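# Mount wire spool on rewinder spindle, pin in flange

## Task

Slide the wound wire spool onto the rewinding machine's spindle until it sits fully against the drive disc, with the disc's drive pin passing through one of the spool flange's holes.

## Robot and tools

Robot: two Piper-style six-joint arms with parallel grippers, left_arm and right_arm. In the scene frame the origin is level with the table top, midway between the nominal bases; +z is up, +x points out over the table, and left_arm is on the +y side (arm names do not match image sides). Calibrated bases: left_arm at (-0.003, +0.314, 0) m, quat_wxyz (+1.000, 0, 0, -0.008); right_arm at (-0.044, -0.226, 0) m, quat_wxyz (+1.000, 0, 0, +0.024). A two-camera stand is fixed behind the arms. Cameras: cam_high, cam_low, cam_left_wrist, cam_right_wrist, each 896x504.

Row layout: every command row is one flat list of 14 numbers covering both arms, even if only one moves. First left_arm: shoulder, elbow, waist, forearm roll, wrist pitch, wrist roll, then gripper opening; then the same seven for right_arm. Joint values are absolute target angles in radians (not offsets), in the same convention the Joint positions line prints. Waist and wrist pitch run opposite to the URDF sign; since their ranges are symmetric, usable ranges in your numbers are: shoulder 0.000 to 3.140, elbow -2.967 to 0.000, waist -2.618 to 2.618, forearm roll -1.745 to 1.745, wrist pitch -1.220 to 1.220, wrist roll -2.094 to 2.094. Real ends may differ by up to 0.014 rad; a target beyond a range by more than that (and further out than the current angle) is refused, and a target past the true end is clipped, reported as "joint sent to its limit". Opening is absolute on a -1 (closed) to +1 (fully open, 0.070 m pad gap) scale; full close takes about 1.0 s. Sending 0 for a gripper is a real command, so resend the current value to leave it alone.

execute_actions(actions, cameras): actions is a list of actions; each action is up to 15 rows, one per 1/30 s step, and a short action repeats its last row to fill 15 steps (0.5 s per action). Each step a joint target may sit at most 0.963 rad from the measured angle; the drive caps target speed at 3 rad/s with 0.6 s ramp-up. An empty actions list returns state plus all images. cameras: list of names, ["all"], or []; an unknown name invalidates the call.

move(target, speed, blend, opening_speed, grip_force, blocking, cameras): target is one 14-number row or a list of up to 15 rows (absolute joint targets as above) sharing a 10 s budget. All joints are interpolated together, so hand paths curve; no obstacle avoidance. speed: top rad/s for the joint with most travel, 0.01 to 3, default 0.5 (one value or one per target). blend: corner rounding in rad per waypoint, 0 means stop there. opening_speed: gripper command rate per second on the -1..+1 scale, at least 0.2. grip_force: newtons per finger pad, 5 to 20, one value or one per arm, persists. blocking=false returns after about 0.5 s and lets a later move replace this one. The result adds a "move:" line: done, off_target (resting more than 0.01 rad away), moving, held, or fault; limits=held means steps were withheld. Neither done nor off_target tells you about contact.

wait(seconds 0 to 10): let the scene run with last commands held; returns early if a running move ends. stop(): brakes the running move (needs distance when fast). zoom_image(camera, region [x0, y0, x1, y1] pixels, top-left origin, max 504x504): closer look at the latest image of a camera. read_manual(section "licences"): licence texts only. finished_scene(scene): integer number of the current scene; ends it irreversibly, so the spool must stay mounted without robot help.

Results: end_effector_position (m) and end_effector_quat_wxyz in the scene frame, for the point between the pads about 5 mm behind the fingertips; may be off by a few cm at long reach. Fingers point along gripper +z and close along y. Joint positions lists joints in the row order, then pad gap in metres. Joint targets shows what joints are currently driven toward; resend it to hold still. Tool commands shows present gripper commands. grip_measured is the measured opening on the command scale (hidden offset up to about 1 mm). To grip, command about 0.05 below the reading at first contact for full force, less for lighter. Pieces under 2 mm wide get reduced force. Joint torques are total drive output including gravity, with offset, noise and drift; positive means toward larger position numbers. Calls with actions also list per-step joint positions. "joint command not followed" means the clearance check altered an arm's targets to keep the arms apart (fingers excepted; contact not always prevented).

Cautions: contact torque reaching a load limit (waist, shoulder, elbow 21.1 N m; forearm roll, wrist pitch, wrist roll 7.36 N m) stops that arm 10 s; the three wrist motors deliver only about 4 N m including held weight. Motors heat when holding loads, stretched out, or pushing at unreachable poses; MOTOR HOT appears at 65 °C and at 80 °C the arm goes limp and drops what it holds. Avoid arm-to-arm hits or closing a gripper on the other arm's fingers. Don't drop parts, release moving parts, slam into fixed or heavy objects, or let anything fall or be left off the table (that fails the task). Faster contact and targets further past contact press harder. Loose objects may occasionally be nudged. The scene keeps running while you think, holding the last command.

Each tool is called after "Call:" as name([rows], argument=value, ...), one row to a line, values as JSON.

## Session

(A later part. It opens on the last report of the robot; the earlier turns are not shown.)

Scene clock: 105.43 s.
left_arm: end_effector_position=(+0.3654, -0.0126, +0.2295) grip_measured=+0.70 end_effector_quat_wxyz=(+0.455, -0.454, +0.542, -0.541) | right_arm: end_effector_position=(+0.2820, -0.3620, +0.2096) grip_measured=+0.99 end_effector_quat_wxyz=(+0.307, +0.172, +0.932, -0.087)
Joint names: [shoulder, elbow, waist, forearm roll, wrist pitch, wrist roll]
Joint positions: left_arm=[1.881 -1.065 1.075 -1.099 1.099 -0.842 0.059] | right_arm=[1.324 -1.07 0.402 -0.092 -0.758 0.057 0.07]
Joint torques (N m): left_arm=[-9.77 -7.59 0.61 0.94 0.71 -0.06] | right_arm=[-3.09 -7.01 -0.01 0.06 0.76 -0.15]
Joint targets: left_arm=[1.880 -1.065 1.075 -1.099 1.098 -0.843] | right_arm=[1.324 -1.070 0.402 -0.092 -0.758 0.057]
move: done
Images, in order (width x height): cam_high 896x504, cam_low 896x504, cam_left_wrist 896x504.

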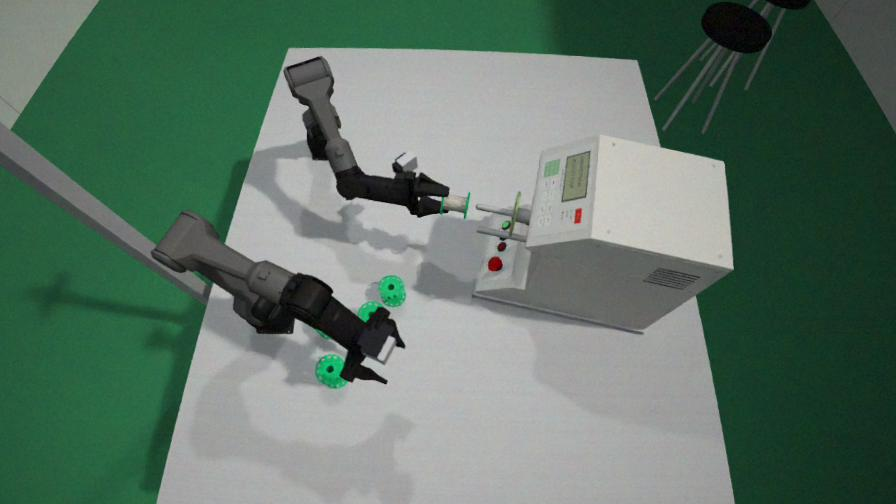

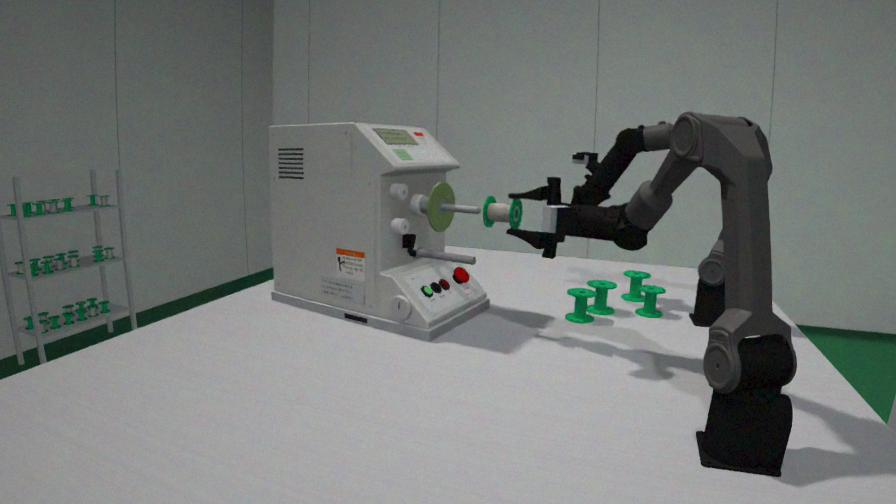

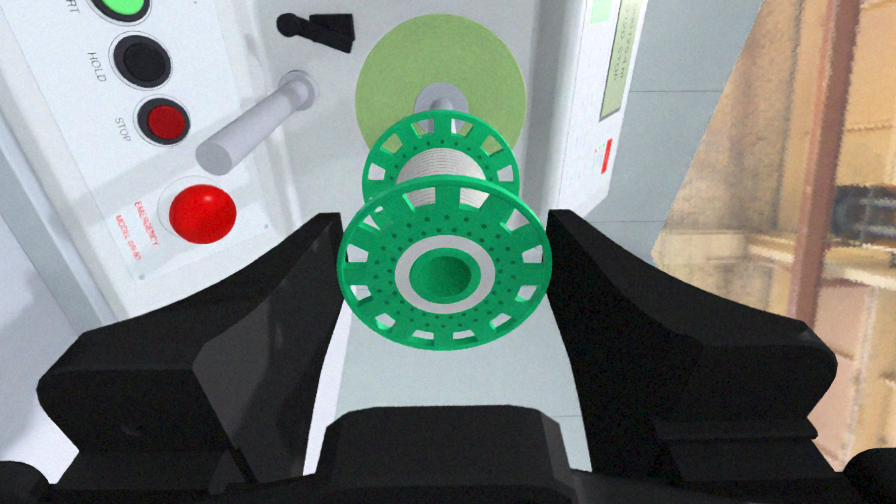

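Call:
move(target=[1.8729,-1.0592,1.0713,-1.0957,1.0956,-0.8442,0.55,1.324,-1.07,0.402,-0.092,-0.758,0.057,1.0], speed=0.05, cameras=["cam_high","cam_low","cam_left_wrist"])

Call:
zoom_image(camera="cam_high", region=[435, 180, 525, 230])

Call:
zoom_image(camera="cam_low", region=[430, 185, 530, 235])

Call:
zoom_image(camera="cam_left_wrist", region=[310, 0, 580, 260])

Scene clock: 119.83 s.
left_arm: end_effector_position=(+0.3654, -0.0108, +0.2310) grip_measured=+0.70 end_effector_quat_wxyz=(+0.454, -0.454, +0.542, -0.542) | right_arm: end_effector_position=(+0.2820, -0.3620, +0.2096) grip_measured=+0.99 end_effector_quat_wxyz=(+0.307, +0.172, +0.932, -0.087)
Joint names: [shoulder, elbow, waist, forearm roll, wrist pitch, wrist roll]
Joint positions: left_arm=[1.873 -1.059 1.072 -1.096 1.096 -0.844 0.059] | right_arm=[1.324 -1.07 0.402 -0.092 -0.758 0.057 0.07]
Joint torques (N m): left_arm=[-9.62 -5.65 -0.22 0.98 0.72 -0.05] | right_arm=[-3.05 -6.98 0 0.06 0.77 -0.14]
Joint targets: left_arm=[1.873 -1.059 1.071 -1.096 1.096 -0.844] | right_arm=[1.324 -1.070 0.402 -0.092 -0.758 0.057]
move: done
Images, in order (width x height): cam_high 896x504, cam_low 896x504, cam_left_wrist 896x504.

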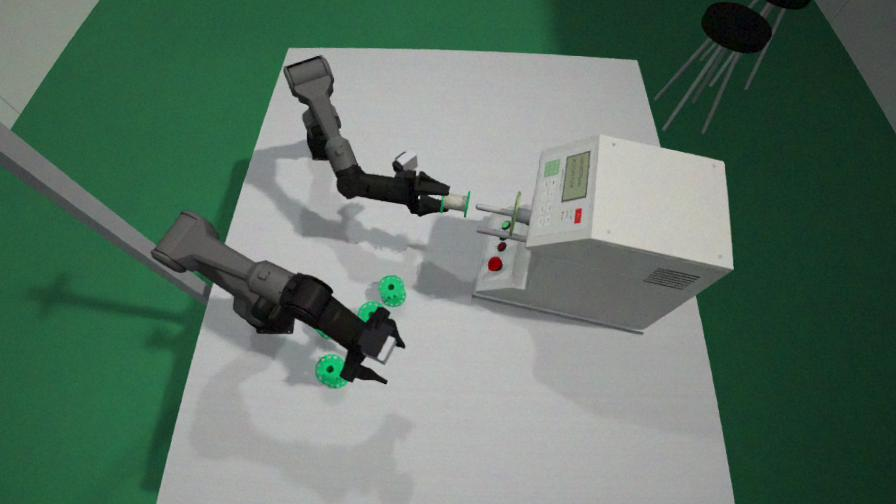

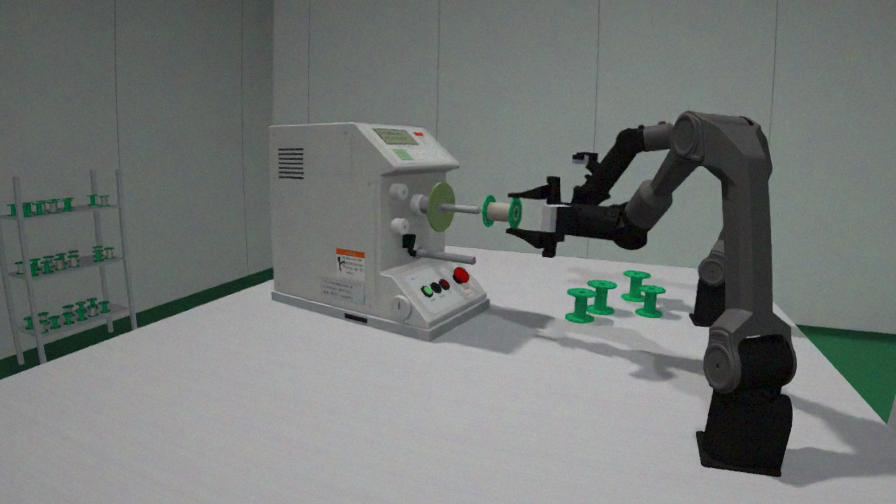

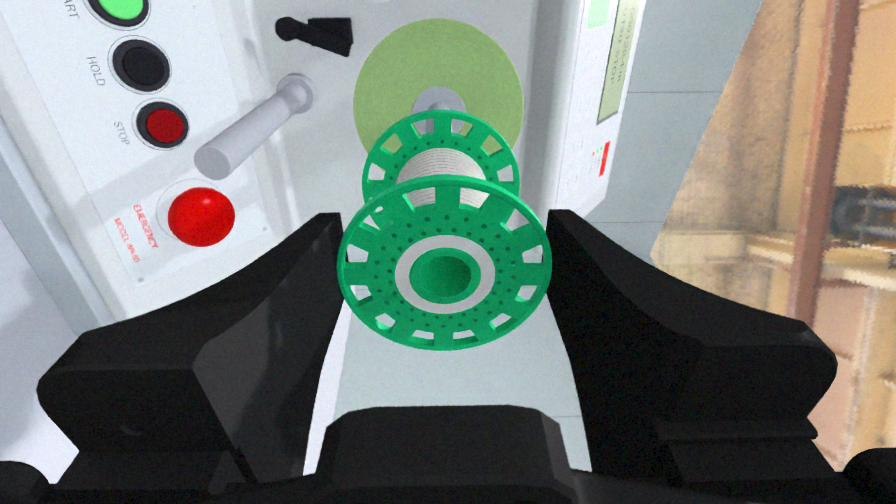

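Scaled by 5.600 from the camera's 896x504 image, which has a finer 1280x720 frame.

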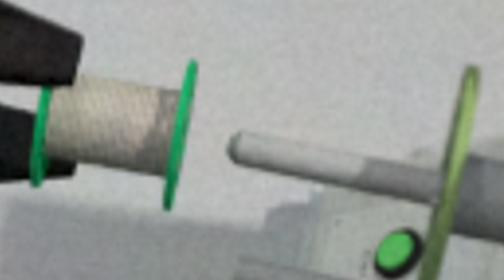

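Scaled by 5.040 from the camera's 896x504 image, which has a finer 1280x720 frame.

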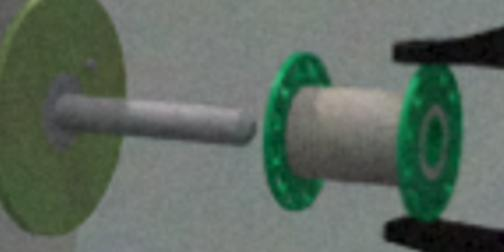

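Scaled by 1.867 from the camera's 896x504 image, which has a finer 1280x720 frame.

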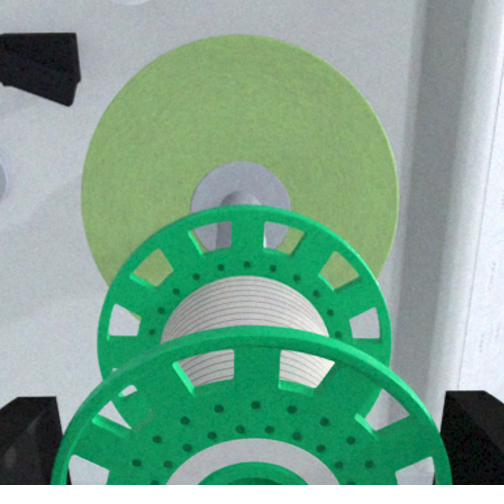

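Call:
move(target=[1.9390,-1.1669,0.9901,-1.0469,1.0210,-0.8363,0.55,1.324,-1.07,0.402,-0.092,-0.758,0.057,1.0], speed=0.04, cameras=["cam_high","cam_low","cam_left_wrist"])

Call:
zoom_image(camera="cam_high", region=[435, 180, 525, 230])

Call:
zoom_image(camera="cam_low", region=[430, 185, 530, 235])

Scene clock: 129.33 s.
left_arm: end_effector_position=(+0.4004, -0.0169, +0.2304) grip_measured=+0.69 end_effector_quat_wxyz=(+0.454, -0.455, +0.542, -0.542) | right_arm: end_effector_position=(+0.2820, -0.3620, +0.2096) grip_measured=+0.99 end_effector_quat_wxyz=(+0.307, +0.172, +0.932, -0.087)
Joint names: [shoulder, elbow, waist, forearm roll, wrist pitch, wrist roll]
Joint positions: left_arm=[1.939 -1.166 0.99 -1.047 1.021 -0.837 0.059] | right_arm=[1.324 -1.07 0.402 -0.092 -0.758 0.057 0.07]
Joint torques (N m): left_arm=[-10.24 -10.73 -0.59 1.58 0.97 0.31] | right_arm=[-3.08 -7.02 -0.01 0.06 0.78 -0.15]
Joint targets: left_arm=[1.939 -1.167 0.990 -1.047 1.021 -0.836] | right_arm=[1.324 -1.070 0.402 -0.092 -0.758 0.057]
move: done
Images, in order (width x height): cam_high 896x504, cam_low 896x504, cam_left_wrist 896x504.

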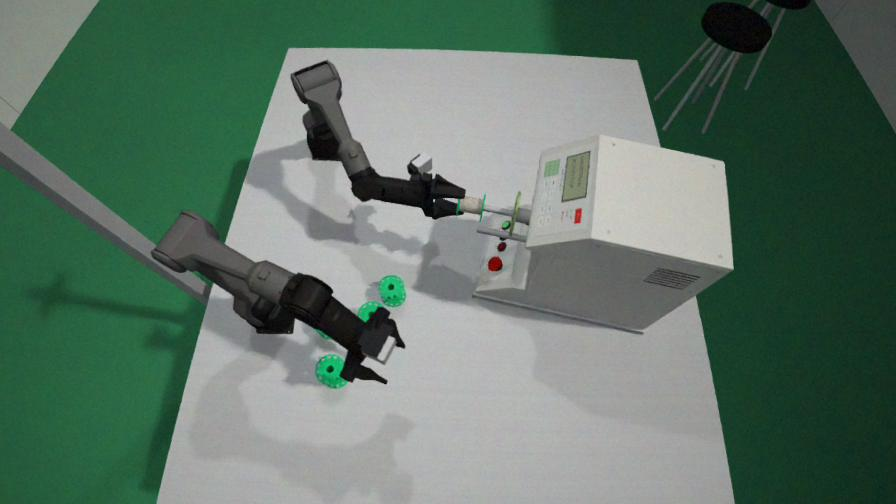

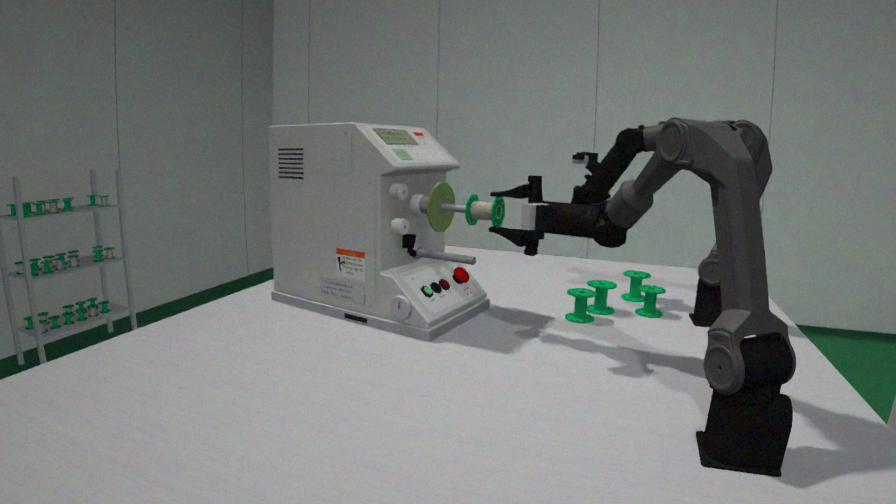

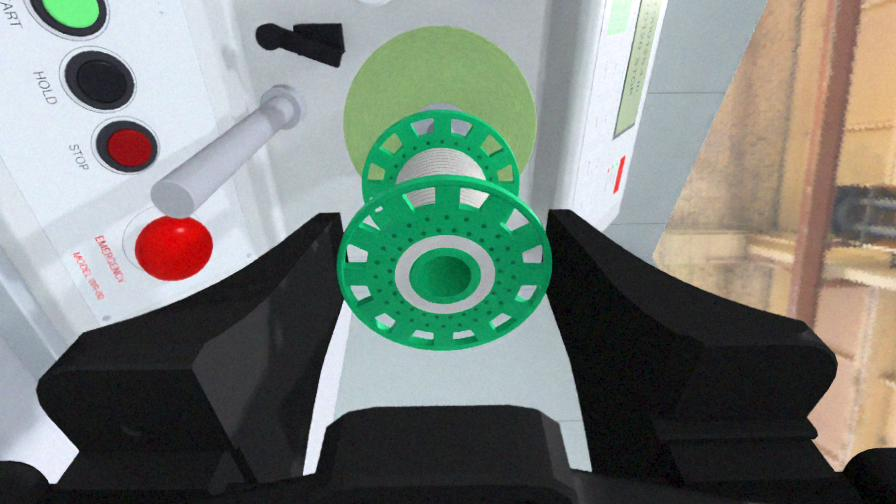

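Scaled by 5.600 from the camera's 896x504 image, which has a finer 1280x720 frame.

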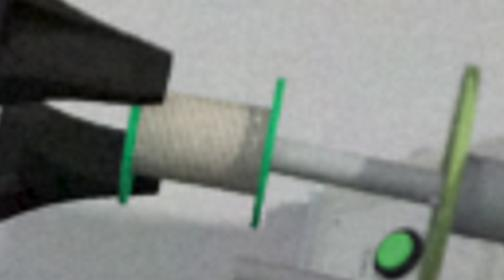

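Scaled by 5.040 from the camera's 896x504 image, which has a finer 1280x720 frame.

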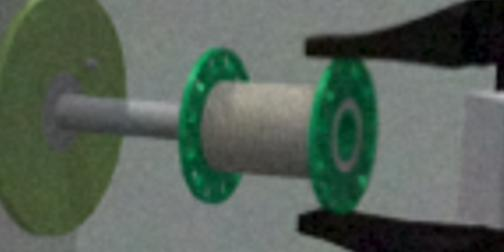

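Call:
move([
  [2.0113,-1.2892,0.9201,-1.0137,0.9480,-0.8189,0.55,1.324,-1.07,0.402,-0.092,-0.758,0.057,1.0],
  [2.0640,-1.3807,0.8784,-1.0007,0.8985,-0.8005,0.55,1.324,-1.07,0.402,-0.092,-0.758,0.057,1.0],
], speed=0.05, blend=[0.01,0], cameras=["cam_high","cam_low","cam_left_wrist"])

Call:
zoom_image(camera="cam_high", region=[460, 180, 550, 230])

Call:
zoom_image(camera="cam_low", region=[415, 175, 515, 235])

Call:
zoom_image(camera="cam_left_wrist", region=[310, 50, 580, 350])

Scene clock: 137.97 s.
left_arm: end_effector_position=(+0.4579, -0.0276, +0.2301) grip_measured=+0.61 end_effector_quat_wxyz=(+0.454, -0.455, +0.542, -0.542) | right_arm: end_effector_position=(+0.2820, -0.3620, +0.2096) grip_measured=+0.99 end_effector_quat_wxyz=(+0.307, +0.172, +0.932, -0.087)
Joint names: [shoulder, elbow, waist, forearm roll, wrist pitch, wrist roll]
Joint positions: left_arm=[2.065 -1.381 0.879 -1.001 0.898 -0.801 0.056] | right_arm=[1.324 -1.07 0.402 -0.092 -0.758 0.057 0.07]
Joint torques (N m): left_arm=[-16.91 -12.64 -10.26 0.24 2.99 0.29] | right_arm=[-3.11 -7.01 0 0.06 0.81 -0.14]
Joint targets: left_arm=[2.064 -1.381 0.878 -1.001 0.898 -0.800] | right_arm=[1.324 -1.070 0.402 -0.092 -0.758 0.057]
move: done
Images, in order (width x height): cam_high 896x504, cam_low 896x504, cam_left_wrist 896x504.

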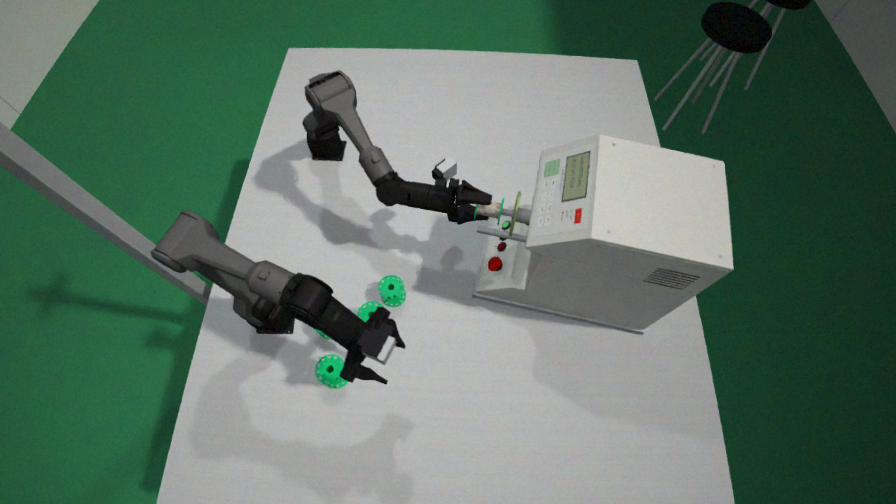

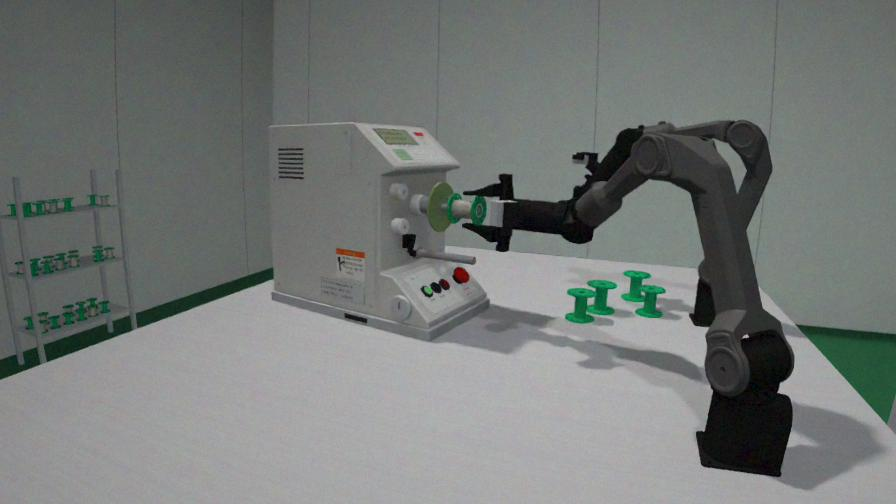

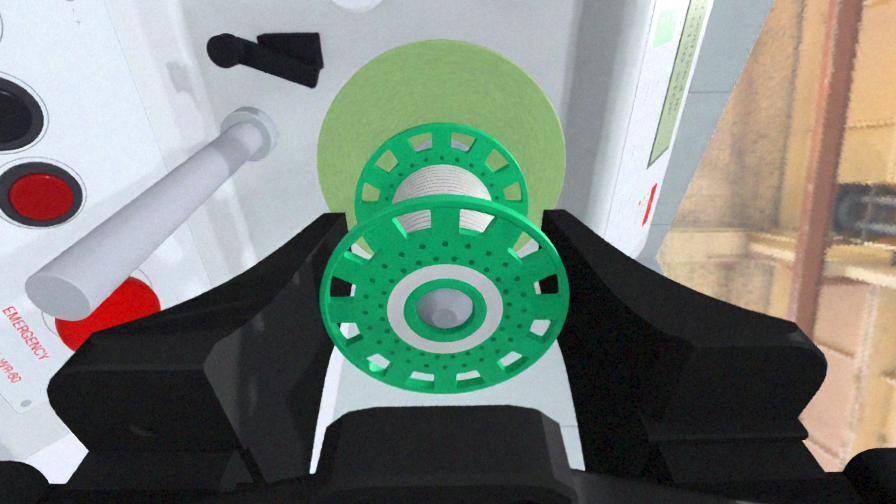

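Scaled by 5.600 from the camera's 896x504 image, which has a finer 1280x720 frame.

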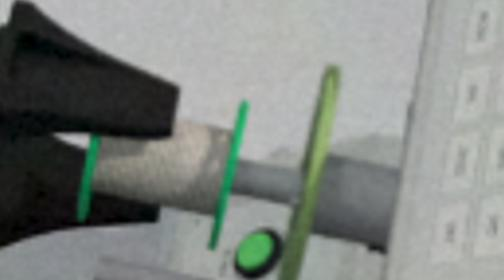

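Scaled by 5.040 from the camera's 896x504 image, which has a finer 1280x720 frame.

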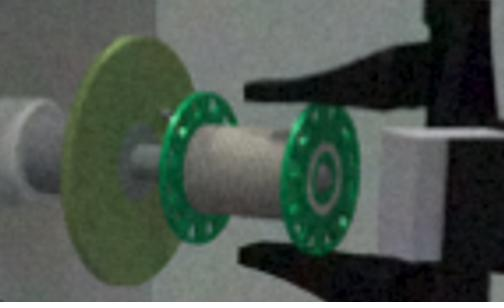

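Scaled by 1.680 from the camera's 896x504 image, which has a finer 1280x720 frame.

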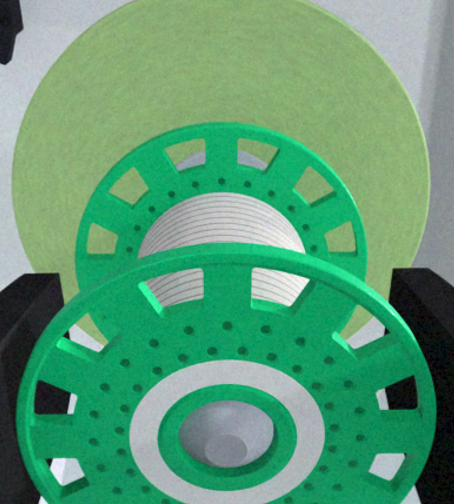

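Call:
move([
  [2.0640,-1.3807,0.8784,-1.0007,0.8985,-0.8005,1.0,1.324,-1.07,0.402,-0.092,-0.758,0.057,1.0],
  [2.0113,-1.2892,0.9201,-1.0137,0.9480,-0.8189,1.0,1.324,-1.07,0.402,-0.092,-0.758,0.057,1.0],
  [1.9589,-1.2002,0.9690,-1.0357,1.0002,-0.8323,1.0,1.324,-1.07,0.402,-0.092,-0.758,0.057,1.0],
], speed=0.12, blend=[0,0.01,0], opening_speed=0.8, cameras=["cam_high","cam_low","cam_left_wrist"])

Call:
zoom_image(camera="cam_left_wrist", region=[310, 30, 580, 320])

Call:
zoom_image(camera="cam_low", region=[415, 175, 515, 235])

Scene clock: 152.27 s.
left_arm: end_effector_position=(+0.4102, -0.0185, +0.2309) grip_measured=+0.99 end_effector_quat_wxyz=(+0.454, -0.454, +0.542, -0.542) | right_arm: end_effector_position=(+0.2820, -0.3620, +0.2096) grip_measured=+0.99 end_effector_quat_wxyz=(+0.307, +0.172, +0.932, -0.087)
Joint names: [shoulder, elbow, waist, forearm roll, wrist pitch, wrist roll]
Joint positions: left_arm=[1.959 -1.199 0.969 -1.036 1.001 -0.832 0.07] | right_arm=[1.324 -1.07 0.402 -0.092 -0.758 0.057 0.07]
Joint torques (N m): left_arm=[-8.98 -6.03 0.52 0.62 0.43 0.03] | right_arm=[-3.12 -6.99 0.01 0.05 0.83 -0.14]
Motor temperatures (°C): left_arm=[37 32 34 35 45 29] | right_arm=[38 34 29 33 37 28]
Joint targets: left_arm=[1.959 -1.200 0.969 -1.036 1.000 -0.832] | right_arm=[1.324 -1.070 0.402 -0.092 -0.758 0.057]
move: done
Images, in order (width x height): cam_high 896x504, cam_low 896x504, cam_left_wrist 896x504.

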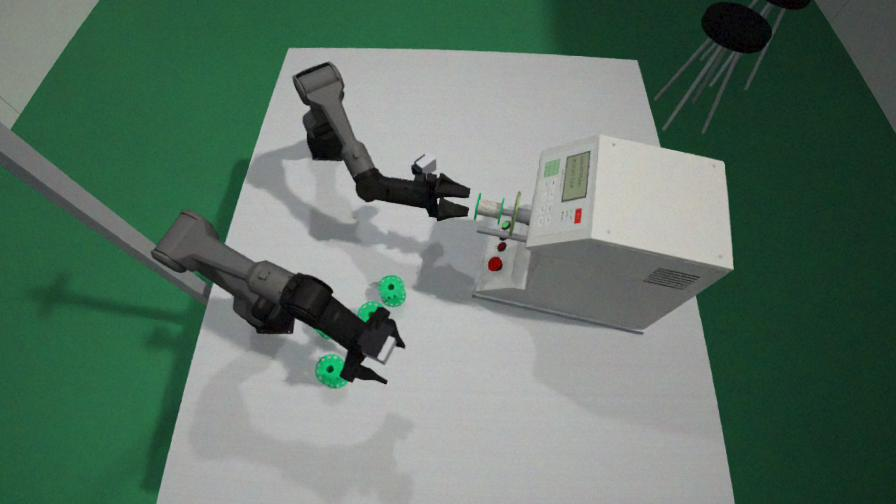

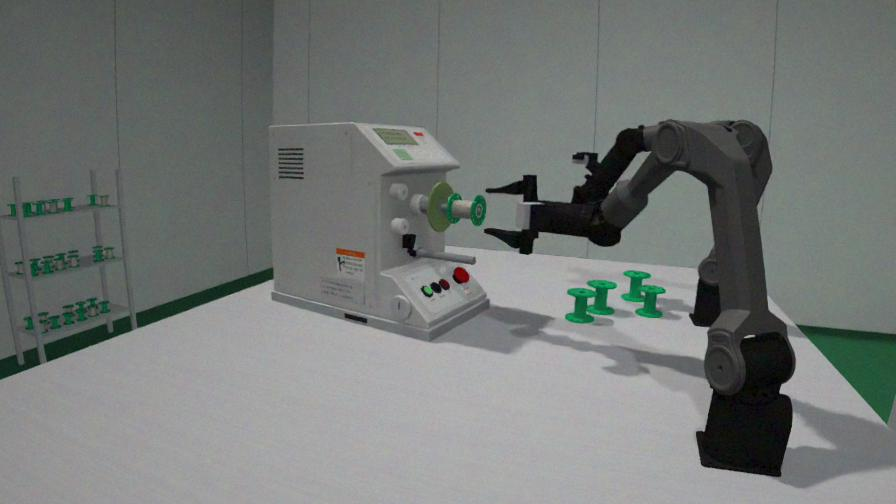

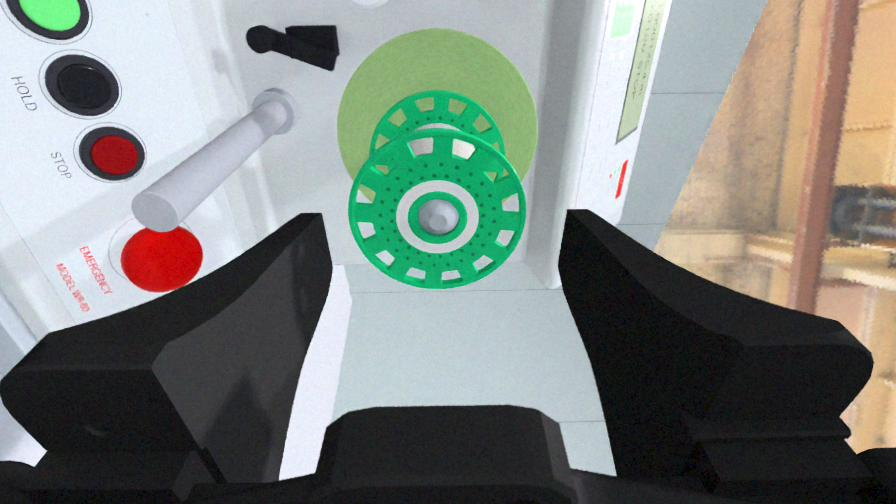

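Scaled by 1.738 from the camera's 896x504 image, which has a finer 1280x720 frame.

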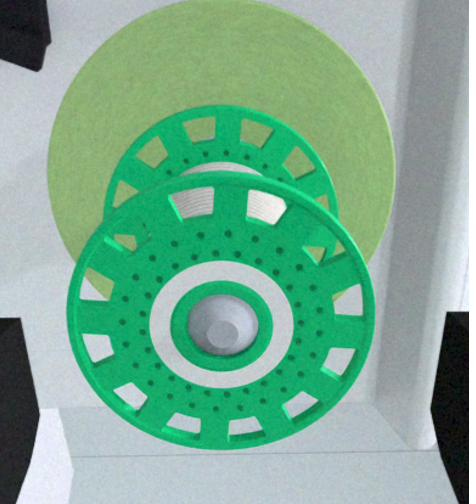

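Scaled by 5.040 from the camera's 896x504 image, which has a finer 1280x720 frame.

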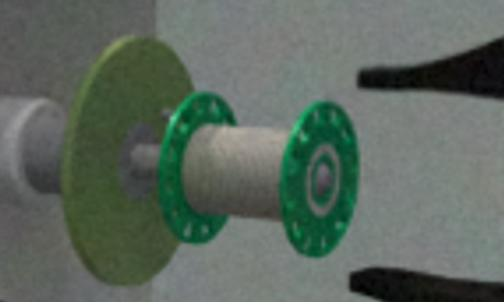

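Call:
move([
  [1.9601,-1.1940,0.9670,-1.0299,1.0026,-0.8407,0.086,1.324,-1.07,0.402,-0.092,-0.758,0.057,1.0],
  [2.0233,-1.3019,0.9089,-1.0042,0.9400,-0.8240,0.086,1.324,-1.07,0.402,-0.092,-0.758,0.057,1.0],
], speed=0.04, cameras=["cam_high","cam_low","cam_left_wrist"])

Call:
zoom_image(camera="cam_left_wrist", region=[310, 30, 580, 320])

Call:
zoom_image(camera="cam_low", region=[415, 175, 515, 235])

Call:
zoom_image(camera="cam_high", region=[460, 180, 550, 230])

Scene clock: 161.67 s.
left_arm: end_effector_position=(+0.4401, -0.0228, +0.2295) grip_measured=+0.09 end_effector_quat_wxyz=(+0.454, -0.455, +0.541, -0.542) | right_arm: end_effector_position=(+0.2820, -0.3620, +0.2096) grip_measured=+0.99 end_effector_quat_wxyz=(+0.307, +0.172, +0.932, -0.087)
Joint names: [shoulder, elbow, waist, forearm roll, wrist pitch, wrist roll]
Joint positions: left_arm=[2.023 -1.302 0.909 -1.004 0.94 -0.824 0.038] | right_arm=[1.324 -1.07 0.402 -0.092 -0.758 0.057 0.07]
Joint torques (N m): left_arm=[-8.53 -7.17 -0.2 0.62 0.5 0.32] | right_arm=[-3.09 -6.99 -0.02 0.05 0.86 -0.14]
Joint targets: left_arm=[2.023 -1.302 0.909 -1.004 0.940 -0.824] | right_arm=[1.324 -1.070 0.402 -0.092 -0.758 0.057]
move: done
Images, in order (width x height): cam_high 896x504, cam_low 896x504, cam_left_wrist 896x504.

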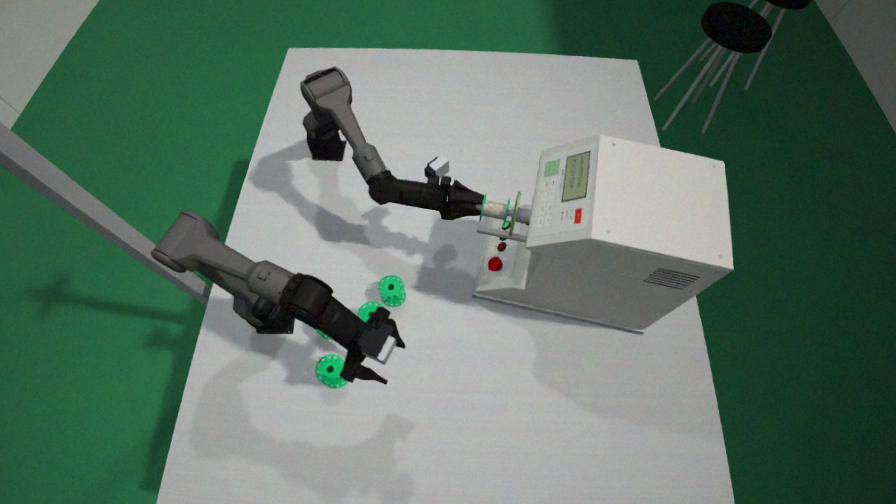

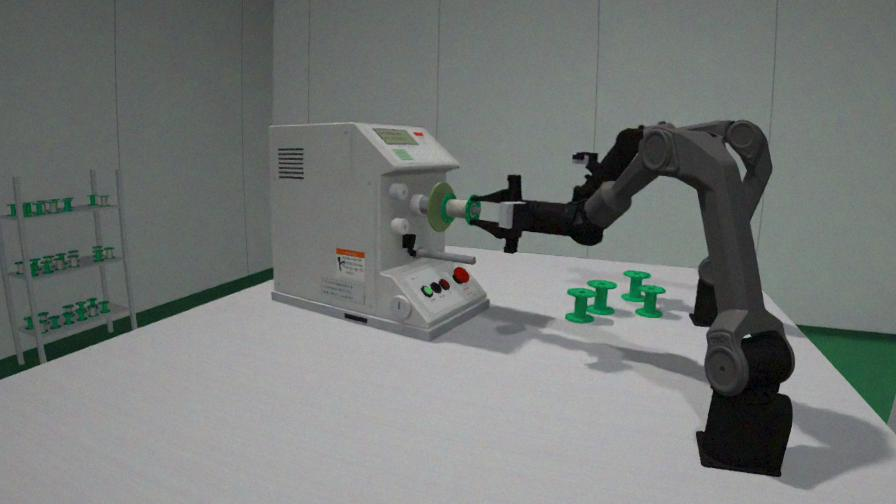

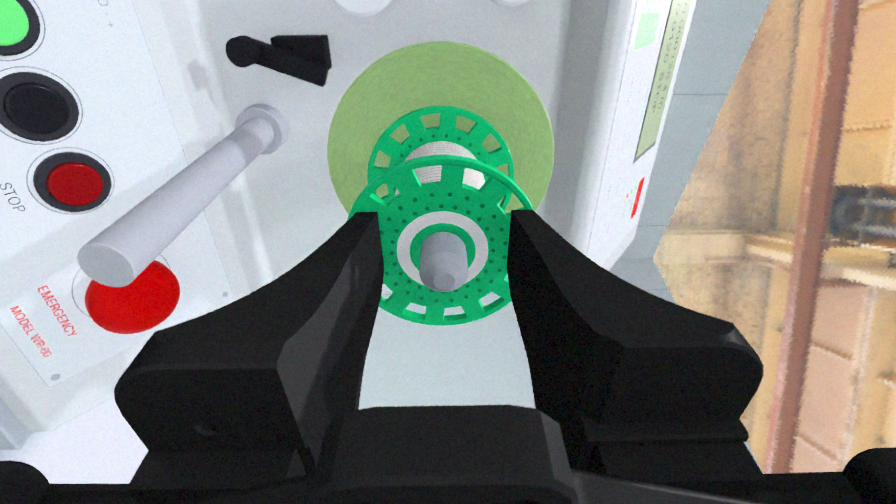

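Scaled by 1.738 from the camera's 896x504 image, which has a finer 1280x720 frame.

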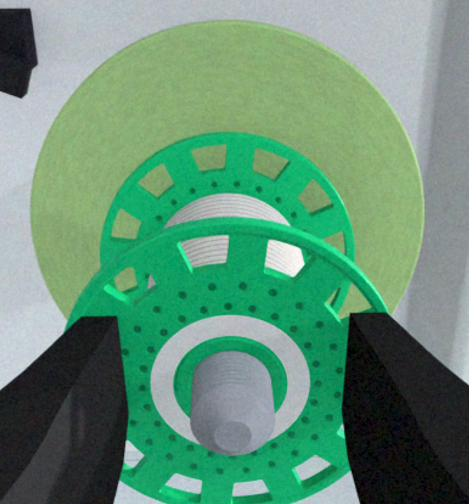

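Scaled by 5.040 from the camera's 896x504 image, which has a finer 1280x720 frame.

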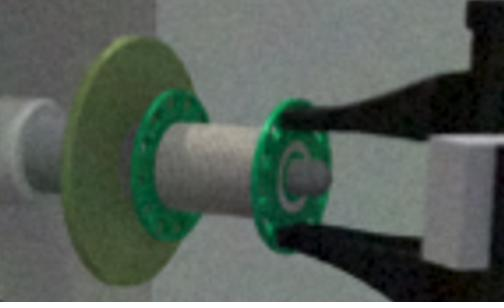

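Scaled by 5.600 from the camera's 896x504 image, which has a finer 1280x720 frame.

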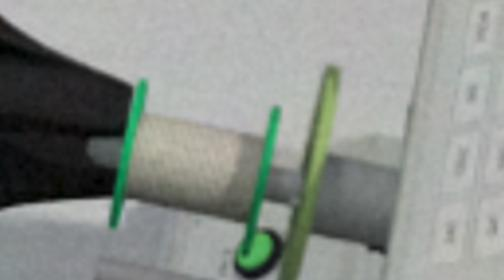

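Call:
zoom_image(camera="cam_low", region=[435, 188, 465, 228])

Scaled by 12.600 from the camera's 896x504 image, which has a finer 1280x720 frame.

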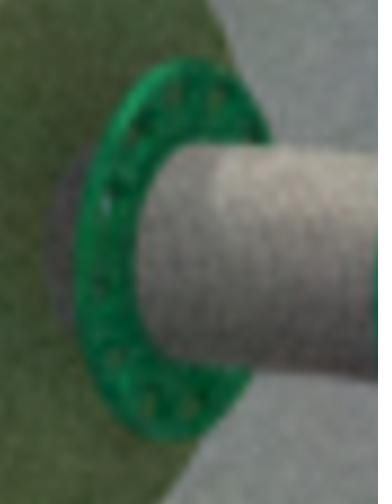

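Call:
move(target=[2.0456,-1.3407,0.8910,-0.9982,0.9188,-0.8164,0.086,1.324,-1.07,0.402,-0.092,-0.758,0.057,1.0], speed=0.03, cameras=["cam_high","cam_low","cam_left_wrist"])

Call:
zoom_image(camera="cam_left_wrist", region=[310, 30, 580, 320])

Call:
zoom_image(camera="cam_low", region=[415, 175, 515, 235])

Call:
zoom_image(camera="cam_high", region=[460, 180, 550, 230])

Scene clock: 167.33 s.
left_arm: end_effector_position=(+0.4498, -0.0246, +0.2294) grip_measured=+0.09 end_effector_quat_wxyz=(+0.454, -0.455, +0.541, -0.542) | right_arm: end_effector_position=(+0.2820, -0.3620, +0.2096) grip_measured=+0.99 end_effector_quat_wxyz=(+0.307, +0.172, +0.932, -0.087)
Joint names: [shoulder, elbow, waist, forearm roll, wrist pitch, wrist roll]
Joint positions: left_arm=[2.045 -1.341 0.891 -0.999 0.919 -0.817 0.038] | right_arm=[1.324 -1.07 0.402 -0.092 -0.758 0.057 0.07]
Joint torques (N m): left_arm=[-8.72 -7.35 -0.3 0.63 0.48 0.32] | right_arm=[-3.08 -6.99 -0.01 0.05 0.86 -0.14]
Motor temperatures (°C): left_arm=[36 32 34 35 40 29] | right_arm=[38 34 29 33 37 28]
Joint targets: left_arm=[2.046 -1.341 0.891 -0.998 0.919 -0.816] | right_arm=[1.324 -1.070 0.402 -0.092 -0.758 0.057]
move: done
Images, in order (width x height): cam_high 896x504, cam_low 896x504, cam_left_wrist 896x504.

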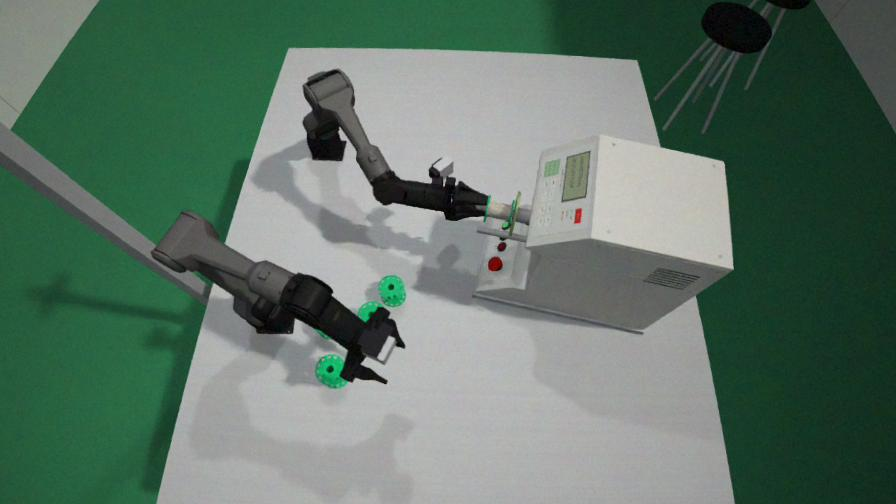

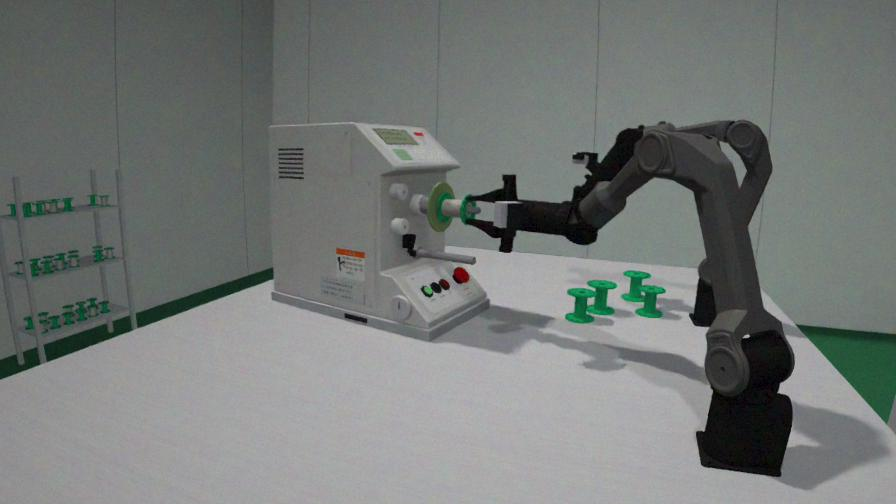

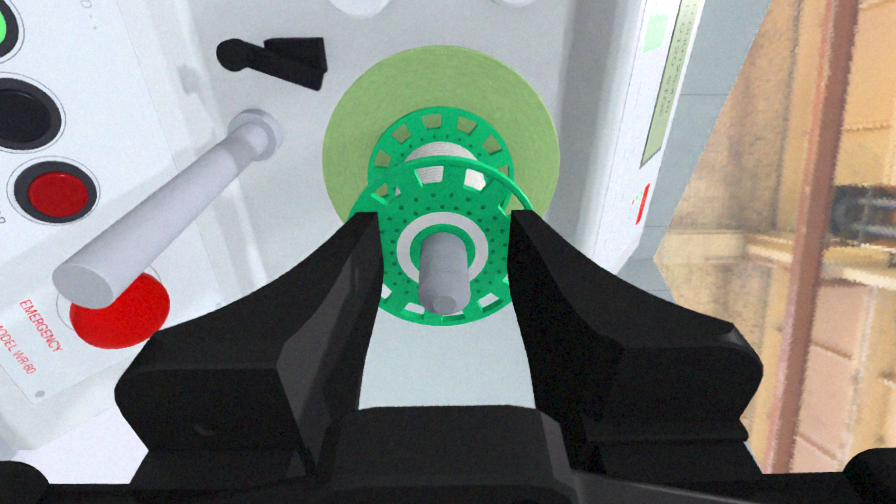

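Scaled by 1.738 from the camera's 896x504 image, which has a finer 1280x720 frame.

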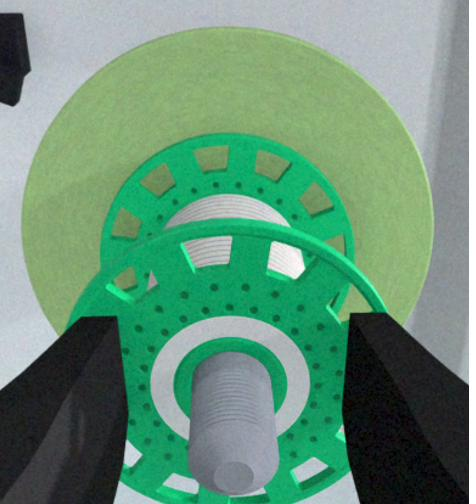

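Scaled by 5.040 from the camera's 896x504 image, which has a finer 1280x720 frame.

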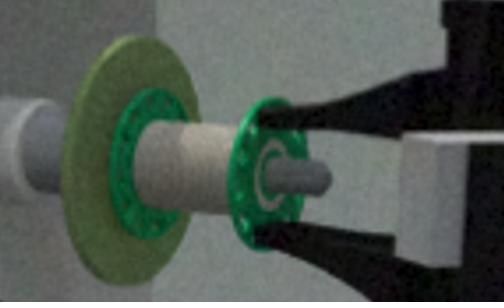

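Scaled by 5.600 from the camera's 896x504 image, which has a finer 1280x720 frame.

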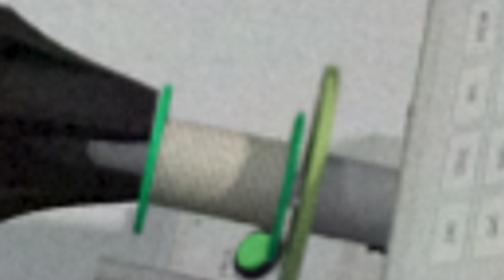

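Call:
move(target=[2.0502,-1.3487,0.8875,-0.9972,0.9145,-0.8148,0.086,1.324,-1.07,0.402,-0.092,-0.758,0.057,1.0], speed=0.02)

Call:
move(target=[2.0525,-1.3527,0.8858,-0.9967,0.9123,-0.8140,0.086,1.324,-1.07,0.402,-0.092,-0.758,0.057,1.0], speed=0.02)

Scene clock: 170.13 s.
left_arm: end_effector_position=(+0.4510, -0.0250, +0.2289) grip_measured=+0.09 end_effector_quat_wxyz=(+0.454, -0.455, +0.542, -0.542) | right_arm: end_effector_position=(+0.2820, -0.3620, +0.2096) grip_measured=+0.99 end_effector_quat_wxyz=(+0.307, +0.172, +0.932, -0.087)
Joint names: [shoulder, elbow, waist, forearm roll, wrist pitch, wrist roll]
Joint positions: left_arm=[2.049 -1.346 0.89 -0.999 0.916 -0.815 0.038] | right_arm=[1.324 -1.07 0.402 -0.092 -0.758 0.057 0.07]
Joint torques (N m): left_arm=[-6.84 -10.99 -2.71 1.19 0.08 0.18] | right_arm=[-3.05 -7.01 0.01 0.05 0.87 -0.14]
Joint targets: left_arm=[2.050 -1.349 0.887 -0.997 0.914 -0.815] | right_arm=[1.324 -1.070 0.402 -0.092 -0.758 0.057]
move: done

Scene clock: 170.83 s.
left_arm: end_effector_position=(+0.4512, -0.0255, +0.2294) grip_measured=+0.09 end_effector_quat_wxyz=(+0.454, -0.455, +0.542, -0.542) | right_arm: end_effector_position=(+0.2820, -0.3620, +0.2096) grip_measured=+0.99 end_effector_quat_wxyz=(+0.307, +0.172, +0.932, -0.087)
Joint names: [shoulder, elbow, waist, forearm roll, wrist pitch, wrist roll]
Joint positions: left_arm=[2.05 -1.349 0.89 -0.999 0.915 -0.814 0.038] | right_arm=[1.324 -1.07 0.402 -0.092 -0.758 0.057 0.07]
Joint torques (N m): left_arm=[-2.87 -19.46 -7.72 2.99 -1.13 0.14] | right_arm=[-3.08 -7 0 0.05 0.88 -0.15]
Joint targets: left_arm=[2.052 -1.353 0.886 -0.997 0.912 -0.814] | right_arm=[1.324 -1.070 0.402 -0.092 -0.758 0.057]
move: done


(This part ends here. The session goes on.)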